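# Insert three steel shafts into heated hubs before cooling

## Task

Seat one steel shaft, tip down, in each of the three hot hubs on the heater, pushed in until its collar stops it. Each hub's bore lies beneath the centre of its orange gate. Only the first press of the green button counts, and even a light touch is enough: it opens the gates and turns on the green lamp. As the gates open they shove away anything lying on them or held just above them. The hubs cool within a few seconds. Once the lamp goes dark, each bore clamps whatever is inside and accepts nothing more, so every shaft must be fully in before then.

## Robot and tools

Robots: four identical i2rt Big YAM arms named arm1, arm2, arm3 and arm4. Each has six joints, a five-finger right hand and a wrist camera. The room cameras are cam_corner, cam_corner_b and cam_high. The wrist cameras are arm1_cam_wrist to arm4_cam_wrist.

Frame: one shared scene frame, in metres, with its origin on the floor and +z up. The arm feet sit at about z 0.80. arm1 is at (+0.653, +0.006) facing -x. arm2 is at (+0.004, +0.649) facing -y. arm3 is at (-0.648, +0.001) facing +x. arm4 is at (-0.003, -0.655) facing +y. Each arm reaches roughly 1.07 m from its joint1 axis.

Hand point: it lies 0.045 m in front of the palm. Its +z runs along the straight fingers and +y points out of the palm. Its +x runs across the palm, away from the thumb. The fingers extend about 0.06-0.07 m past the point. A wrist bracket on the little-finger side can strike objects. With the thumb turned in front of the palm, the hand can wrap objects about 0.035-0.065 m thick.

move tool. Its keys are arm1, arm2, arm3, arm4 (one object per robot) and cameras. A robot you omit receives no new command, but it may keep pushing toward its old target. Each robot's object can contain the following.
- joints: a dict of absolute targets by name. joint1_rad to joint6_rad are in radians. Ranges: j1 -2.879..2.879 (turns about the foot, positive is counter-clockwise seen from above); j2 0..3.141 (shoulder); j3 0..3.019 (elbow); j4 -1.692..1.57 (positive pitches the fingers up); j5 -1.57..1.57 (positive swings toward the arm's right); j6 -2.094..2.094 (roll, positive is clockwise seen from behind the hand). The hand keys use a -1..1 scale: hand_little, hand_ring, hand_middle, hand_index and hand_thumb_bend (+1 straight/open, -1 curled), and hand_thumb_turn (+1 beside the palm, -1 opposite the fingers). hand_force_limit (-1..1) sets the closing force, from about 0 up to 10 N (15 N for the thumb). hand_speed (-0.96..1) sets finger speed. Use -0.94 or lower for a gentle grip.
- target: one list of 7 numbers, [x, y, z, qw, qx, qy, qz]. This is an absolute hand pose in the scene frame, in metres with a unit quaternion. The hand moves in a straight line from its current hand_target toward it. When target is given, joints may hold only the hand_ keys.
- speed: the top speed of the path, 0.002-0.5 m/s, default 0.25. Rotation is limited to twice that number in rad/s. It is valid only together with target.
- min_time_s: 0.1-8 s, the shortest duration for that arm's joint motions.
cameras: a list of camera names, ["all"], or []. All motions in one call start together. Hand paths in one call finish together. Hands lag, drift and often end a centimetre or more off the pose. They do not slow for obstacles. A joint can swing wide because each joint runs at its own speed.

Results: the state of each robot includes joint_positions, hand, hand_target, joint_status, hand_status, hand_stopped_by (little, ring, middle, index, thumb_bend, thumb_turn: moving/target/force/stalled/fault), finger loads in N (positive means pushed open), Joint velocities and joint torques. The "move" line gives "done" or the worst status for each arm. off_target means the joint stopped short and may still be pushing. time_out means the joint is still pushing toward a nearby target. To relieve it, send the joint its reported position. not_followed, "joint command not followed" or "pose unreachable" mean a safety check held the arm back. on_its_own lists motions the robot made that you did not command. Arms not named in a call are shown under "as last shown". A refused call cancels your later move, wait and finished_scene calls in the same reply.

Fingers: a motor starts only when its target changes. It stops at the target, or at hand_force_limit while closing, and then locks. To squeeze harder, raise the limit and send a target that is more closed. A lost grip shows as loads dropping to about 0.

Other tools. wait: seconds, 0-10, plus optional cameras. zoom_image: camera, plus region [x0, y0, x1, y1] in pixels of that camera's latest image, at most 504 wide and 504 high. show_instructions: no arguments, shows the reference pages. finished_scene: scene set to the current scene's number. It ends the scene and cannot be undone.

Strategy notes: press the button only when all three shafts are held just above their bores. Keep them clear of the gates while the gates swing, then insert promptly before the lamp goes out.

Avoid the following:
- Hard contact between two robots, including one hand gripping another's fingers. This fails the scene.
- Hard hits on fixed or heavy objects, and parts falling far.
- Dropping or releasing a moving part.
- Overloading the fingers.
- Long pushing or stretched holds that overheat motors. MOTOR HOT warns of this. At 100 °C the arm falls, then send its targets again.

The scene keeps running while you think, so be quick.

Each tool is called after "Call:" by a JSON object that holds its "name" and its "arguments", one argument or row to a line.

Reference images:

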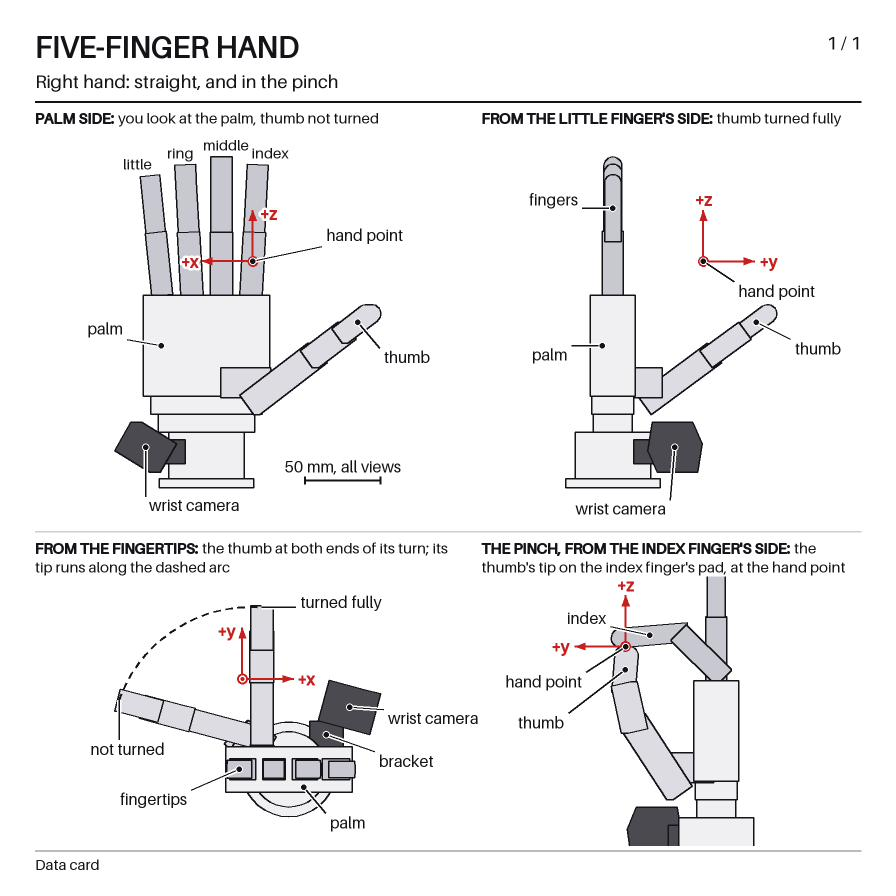

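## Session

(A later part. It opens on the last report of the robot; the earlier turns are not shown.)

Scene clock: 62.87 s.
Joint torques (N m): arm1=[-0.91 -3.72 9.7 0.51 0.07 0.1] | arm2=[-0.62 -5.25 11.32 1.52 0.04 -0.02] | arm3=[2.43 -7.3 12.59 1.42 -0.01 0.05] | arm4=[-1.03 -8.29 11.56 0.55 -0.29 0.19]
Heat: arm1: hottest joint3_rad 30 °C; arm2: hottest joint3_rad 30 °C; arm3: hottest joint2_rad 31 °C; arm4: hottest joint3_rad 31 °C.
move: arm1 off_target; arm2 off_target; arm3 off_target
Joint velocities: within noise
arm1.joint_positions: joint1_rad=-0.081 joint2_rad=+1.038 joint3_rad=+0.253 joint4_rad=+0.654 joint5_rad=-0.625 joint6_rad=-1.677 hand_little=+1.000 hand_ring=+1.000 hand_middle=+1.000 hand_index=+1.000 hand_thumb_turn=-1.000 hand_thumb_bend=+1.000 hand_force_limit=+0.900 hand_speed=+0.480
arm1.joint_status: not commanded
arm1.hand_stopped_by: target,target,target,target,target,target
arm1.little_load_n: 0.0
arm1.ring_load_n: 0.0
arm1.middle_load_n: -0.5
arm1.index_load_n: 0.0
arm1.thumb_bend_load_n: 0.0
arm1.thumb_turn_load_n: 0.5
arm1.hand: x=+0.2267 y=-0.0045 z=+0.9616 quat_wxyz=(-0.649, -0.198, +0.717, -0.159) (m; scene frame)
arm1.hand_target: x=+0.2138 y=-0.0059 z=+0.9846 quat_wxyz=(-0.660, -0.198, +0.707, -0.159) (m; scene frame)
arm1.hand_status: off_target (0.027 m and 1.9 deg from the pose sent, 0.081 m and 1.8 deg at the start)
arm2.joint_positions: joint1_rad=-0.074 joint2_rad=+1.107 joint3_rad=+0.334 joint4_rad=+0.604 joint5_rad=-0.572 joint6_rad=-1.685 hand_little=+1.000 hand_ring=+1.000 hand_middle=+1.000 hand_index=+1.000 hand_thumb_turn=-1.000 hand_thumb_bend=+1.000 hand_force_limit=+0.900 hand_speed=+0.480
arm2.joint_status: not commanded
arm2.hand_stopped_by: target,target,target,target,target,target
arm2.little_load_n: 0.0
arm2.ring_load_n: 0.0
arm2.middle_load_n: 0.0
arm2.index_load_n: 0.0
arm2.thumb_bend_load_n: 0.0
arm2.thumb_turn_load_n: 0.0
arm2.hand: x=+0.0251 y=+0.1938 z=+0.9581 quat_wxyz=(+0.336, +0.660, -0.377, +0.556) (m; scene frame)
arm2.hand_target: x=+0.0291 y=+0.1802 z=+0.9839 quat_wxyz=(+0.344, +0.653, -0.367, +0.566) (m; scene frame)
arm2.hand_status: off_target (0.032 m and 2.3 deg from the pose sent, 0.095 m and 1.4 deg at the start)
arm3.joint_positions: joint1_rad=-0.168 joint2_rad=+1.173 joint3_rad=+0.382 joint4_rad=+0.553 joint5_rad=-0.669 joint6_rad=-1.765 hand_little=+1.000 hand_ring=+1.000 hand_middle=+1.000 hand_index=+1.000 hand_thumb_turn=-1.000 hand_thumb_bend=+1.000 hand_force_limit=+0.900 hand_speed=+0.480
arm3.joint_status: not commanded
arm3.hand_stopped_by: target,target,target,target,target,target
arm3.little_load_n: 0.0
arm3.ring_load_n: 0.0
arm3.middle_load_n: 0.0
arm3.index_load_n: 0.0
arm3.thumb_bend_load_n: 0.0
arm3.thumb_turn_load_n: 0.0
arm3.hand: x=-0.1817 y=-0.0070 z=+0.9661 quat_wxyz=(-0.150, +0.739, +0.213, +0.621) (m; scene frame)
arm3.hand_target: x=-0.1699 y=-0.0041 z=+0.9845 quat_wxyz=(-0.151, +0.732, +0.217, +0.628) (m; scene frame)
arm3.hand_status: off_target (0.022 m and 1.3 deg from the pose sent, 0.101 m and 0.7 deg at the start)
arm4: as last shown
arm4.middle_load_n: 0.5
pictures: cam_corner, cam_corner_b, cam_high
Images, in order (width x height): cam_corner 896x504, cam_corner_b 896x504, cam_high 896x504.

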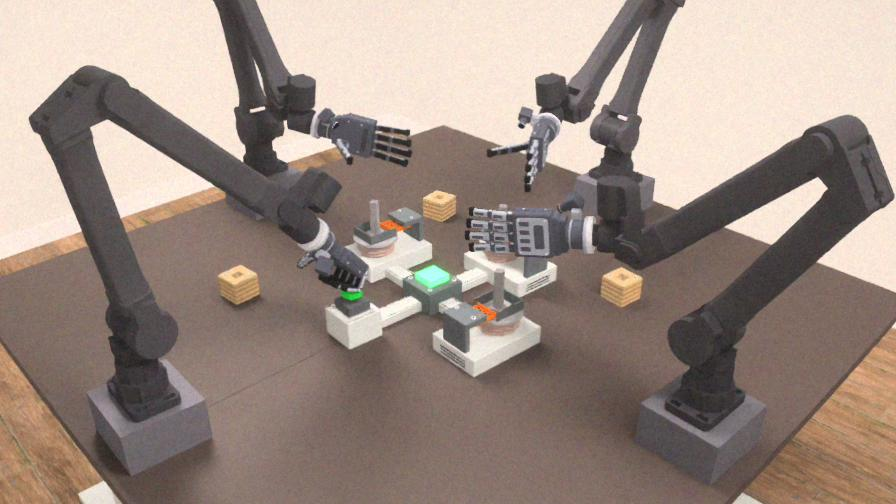

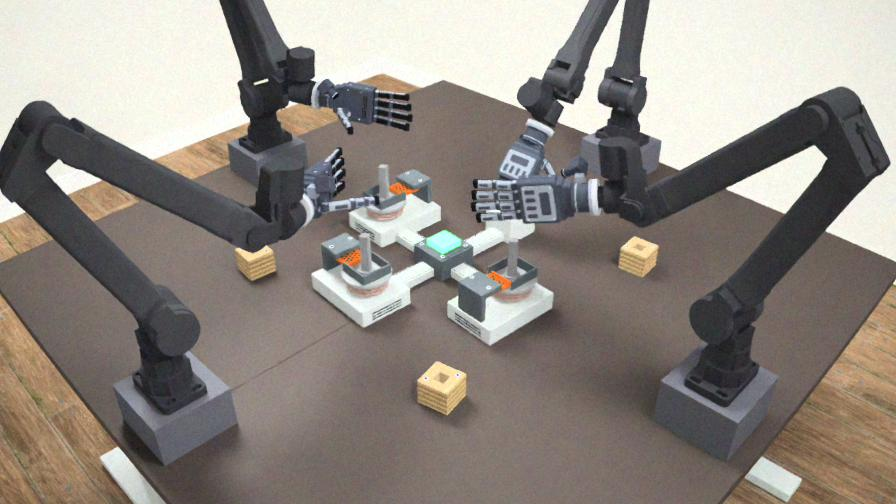

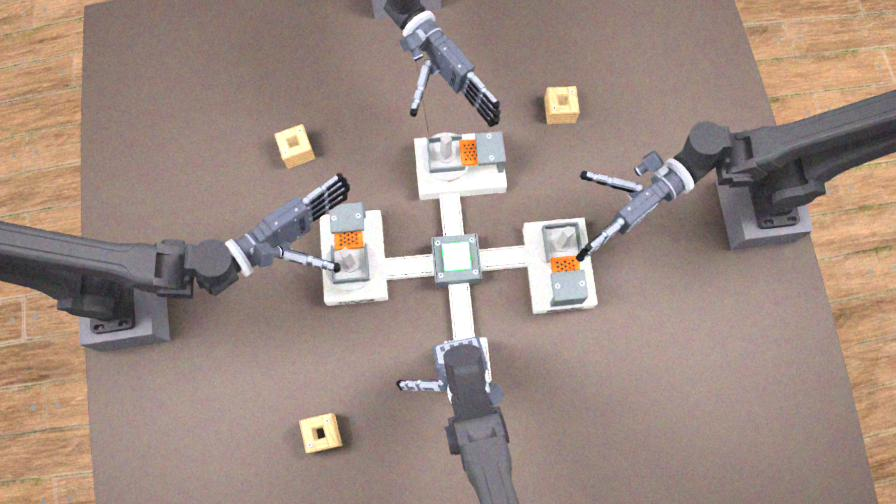

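Call:
{"name": "wait", "arguments": {
  "seconds": 3.5,
  "cameras": ["cam_corner_b"]
}}

Scene clock: 66.80 s.
Joint torques (N m): arm1=[-0.97 -3.72 9.72 0.32 0.08 0.1] | arm2=[-0.67 -5.07 11.55 1.17 0.02 -0.02] | arm3=[3.19 -7 12.63 1.26 -0.02 0.06] | arm4=[-1.03 -8.23 11.56 0.55 -0.29 0.19]
Heat: arm1: hottest joint3_rad 31 °C; arm2: hottest joint3_rad 30 °C; arm3: hottest joint2_rad 31 °C; arm4: hottest joint3_rad 32 °C.
Joint velocities: within noise
arm1.joint_positions: joint1_rad=-0.081 joint2_rad=+1.038 joint3_rad=+0.253 joint4_rad=+0.654 joint5_rad=-0.625 joint6_rad=-1.677 hand_little=+1.000 hand_ring=+1.000 hand_middle=+1.000 hand_index=+1.000 hand_thumb_turn=-1.000 hand_thumb_bend=+1.000 hand_force_limit=+0.900 hand_speed=+0.480
arm1.joint_status: not commanded
arm1.hand_stopped_by: target,target,target,target,target,target
arm1.little_load_n: 0.0
arm1.ring_load_n: 0.0
arm1.middle_load_n: 0.0
arm1.index_load_n: 0.0
arm1.thumb_bend_load_n: -0.5
arm1.thumb_turn_load_n: 0.0
arm1.hand: x=+0.2267 y=-0.0045 z=+0.9616 quat_wxyz=(-0.649, -0.198, +0.717, -0.159) (m; scene frame)
arm1.hand_target: x=+0.2138 y=-0.0059 z=+0.9846 quat_wxyz=(-0.660, -0.198, +0.707, -0.159) (m; scene frame)
arm1.hand_status: off_target (0.027 m and 1.9 deg from the pose sent, 0.081 m and 1.8 deg at the start)
arm2.joint_positions: joint1_rad=-0.074 joint2_rad=+1.107 joint3_rad=+0.334 joint4_rad=+0.604 joint5_rad=-0.572 joint6_rad=-1.685 hand_little=+1.000 hand_ring=+1.000 hand_middle=+1.000 hand_index=+1.000 hand_thumb_turn=-1.000 hand_thumb_bend=+1.000 hand_force_limit=+0.900 hand_speed=+0.480
arm2.joint_status: not commanded
arm2.hand_stopped_by: target,target,target,target,target,target
arm2.little_load_n: 0.0
arm2.ring_load_n: 0.0
arm2.middle_load_n: 0.0
arm2.index_load_n: 0.0
arm2.thumb_bend_load_n: -0.5
arm2.thumb_turn_load_n: 0.5
arm2.hand: x=+0.0251 y=+0.1938 z=+0.9581 quat_wxyz=(+0.336, +0.660, -0.377, +0.556) (m; scene frame)
arm2.hand_target: x=+0.0291 y=+0.1802 z=+0.9839 quat_wxyz=(+0.344, +0.653, -0.367, +0.566) (m; scene frame)
arm2.hand_status: off_target (0.032 m and 2.3 deg from the pose sent, 0.095 m and 1.4 deg at the start)
arm3.joint_positions: joint1_rad=-0.168 joint2_rad=+1.173 joint3_rad=+0.382 joint4_rad=+0.553 joint5_rad=-0.669 joint6_rad=-1.765 hand_little=+1.000 hand_ring=+1.000 hand_middle=+1.000 hand_index=+1.000 hand_thumb_turn=-1.000 hand_thumb_bend=+1.000 hand_force_limit=+0.900 hand_speed=+0.480
arm3.joint_status: not commanded
arm3.hand_stopped_by: target,target,target,target,target,target
arm3.little_load_n: 0.0
arm3.ring_load_n: 0.0
arm3.middle_load_n: 0.0
arm3.index_load_n: 0.0
arm3.thumb_bend_load_n: 0.0
arm3.thumb_turn_load_n: 0.0
arm3.hand: x=-0.1817 y=-0.0070 z=+0.9661 quat_wxyz=(-0.150, +0.739, +0.213, +0.621) (m; scene frame)
arm3.hand_target: x=-0.1699 y=-0.0041 z=+0.9845 quat_wxyz=(-0.151, +0.732, +0.217, +0.628) (m; scene frame)
arm3.hand_status: off_target (0.022 m and 1.3 deg from the pose sent, 0.101 m and 0.7 deg at the start)
arm4.joint_positions: joint1_rad=+0.076 joint2_rad=+1.387 joint3_rad=+0.642 joint4_rad=-0.061 joint5_rad=+0.028 joint6_rad=+0.004 hand_little=-1.000 hand_ring=-1.000 hand_middle=-1.000 hand_index=-1.000 hand_thumb_turn=+1.000 hand_thumb_bend=+1.000 hand_force_limit=+0.000 hand_speed=+0.200
arm4.joint_status: not commanded
arm4.hand_stopped_by: target,target,target,target,target,target
arm4.little_load_n: 0.0
arm4.ring_load_n: 0.0
arm4.middle_load_n: 0.0
arm4.index_load_n: 0.0
arm4.thumb_bend_load_n: 0.5
arm4.thumb_turn_load_n: 0.0
arm4.hand: x=-0.0451 y=-0.2133 z=+0.8217 quat_wxyz=(-0.371, +0.929, +0.011, +0.003) (m; scene frame)
arm4.hand_target: x=-0.0424 y=-0.2000 z=+0.8393 quat_wxyz=(-0.382, +0.924, +0.000, +0.000) (m; scene frame)
arm4.hand_status: not commanded
wait: 3.50 s; at rest from the start
pictures: cam_corner_b
Images, in order (width x height): cam_corner_b 896x504.

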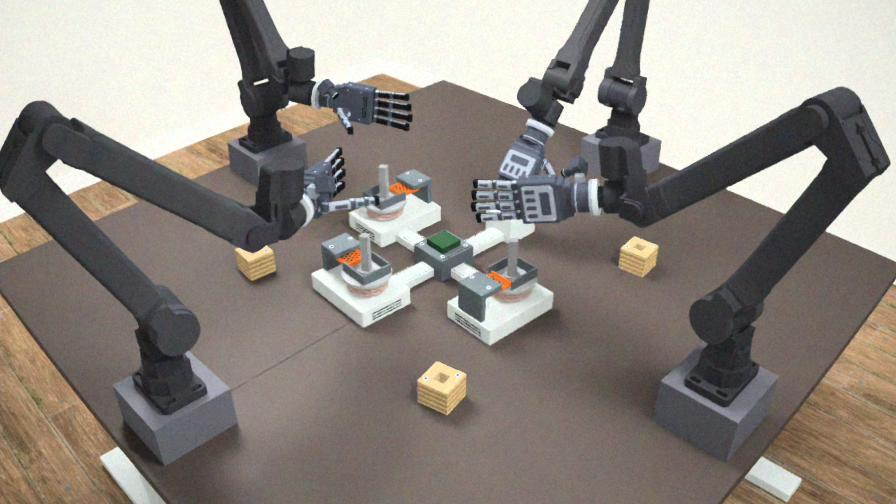

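Call:
{"name": "finished_scene", "arguments": {
  "scene": 3
}}

The scene is finished: the task was done.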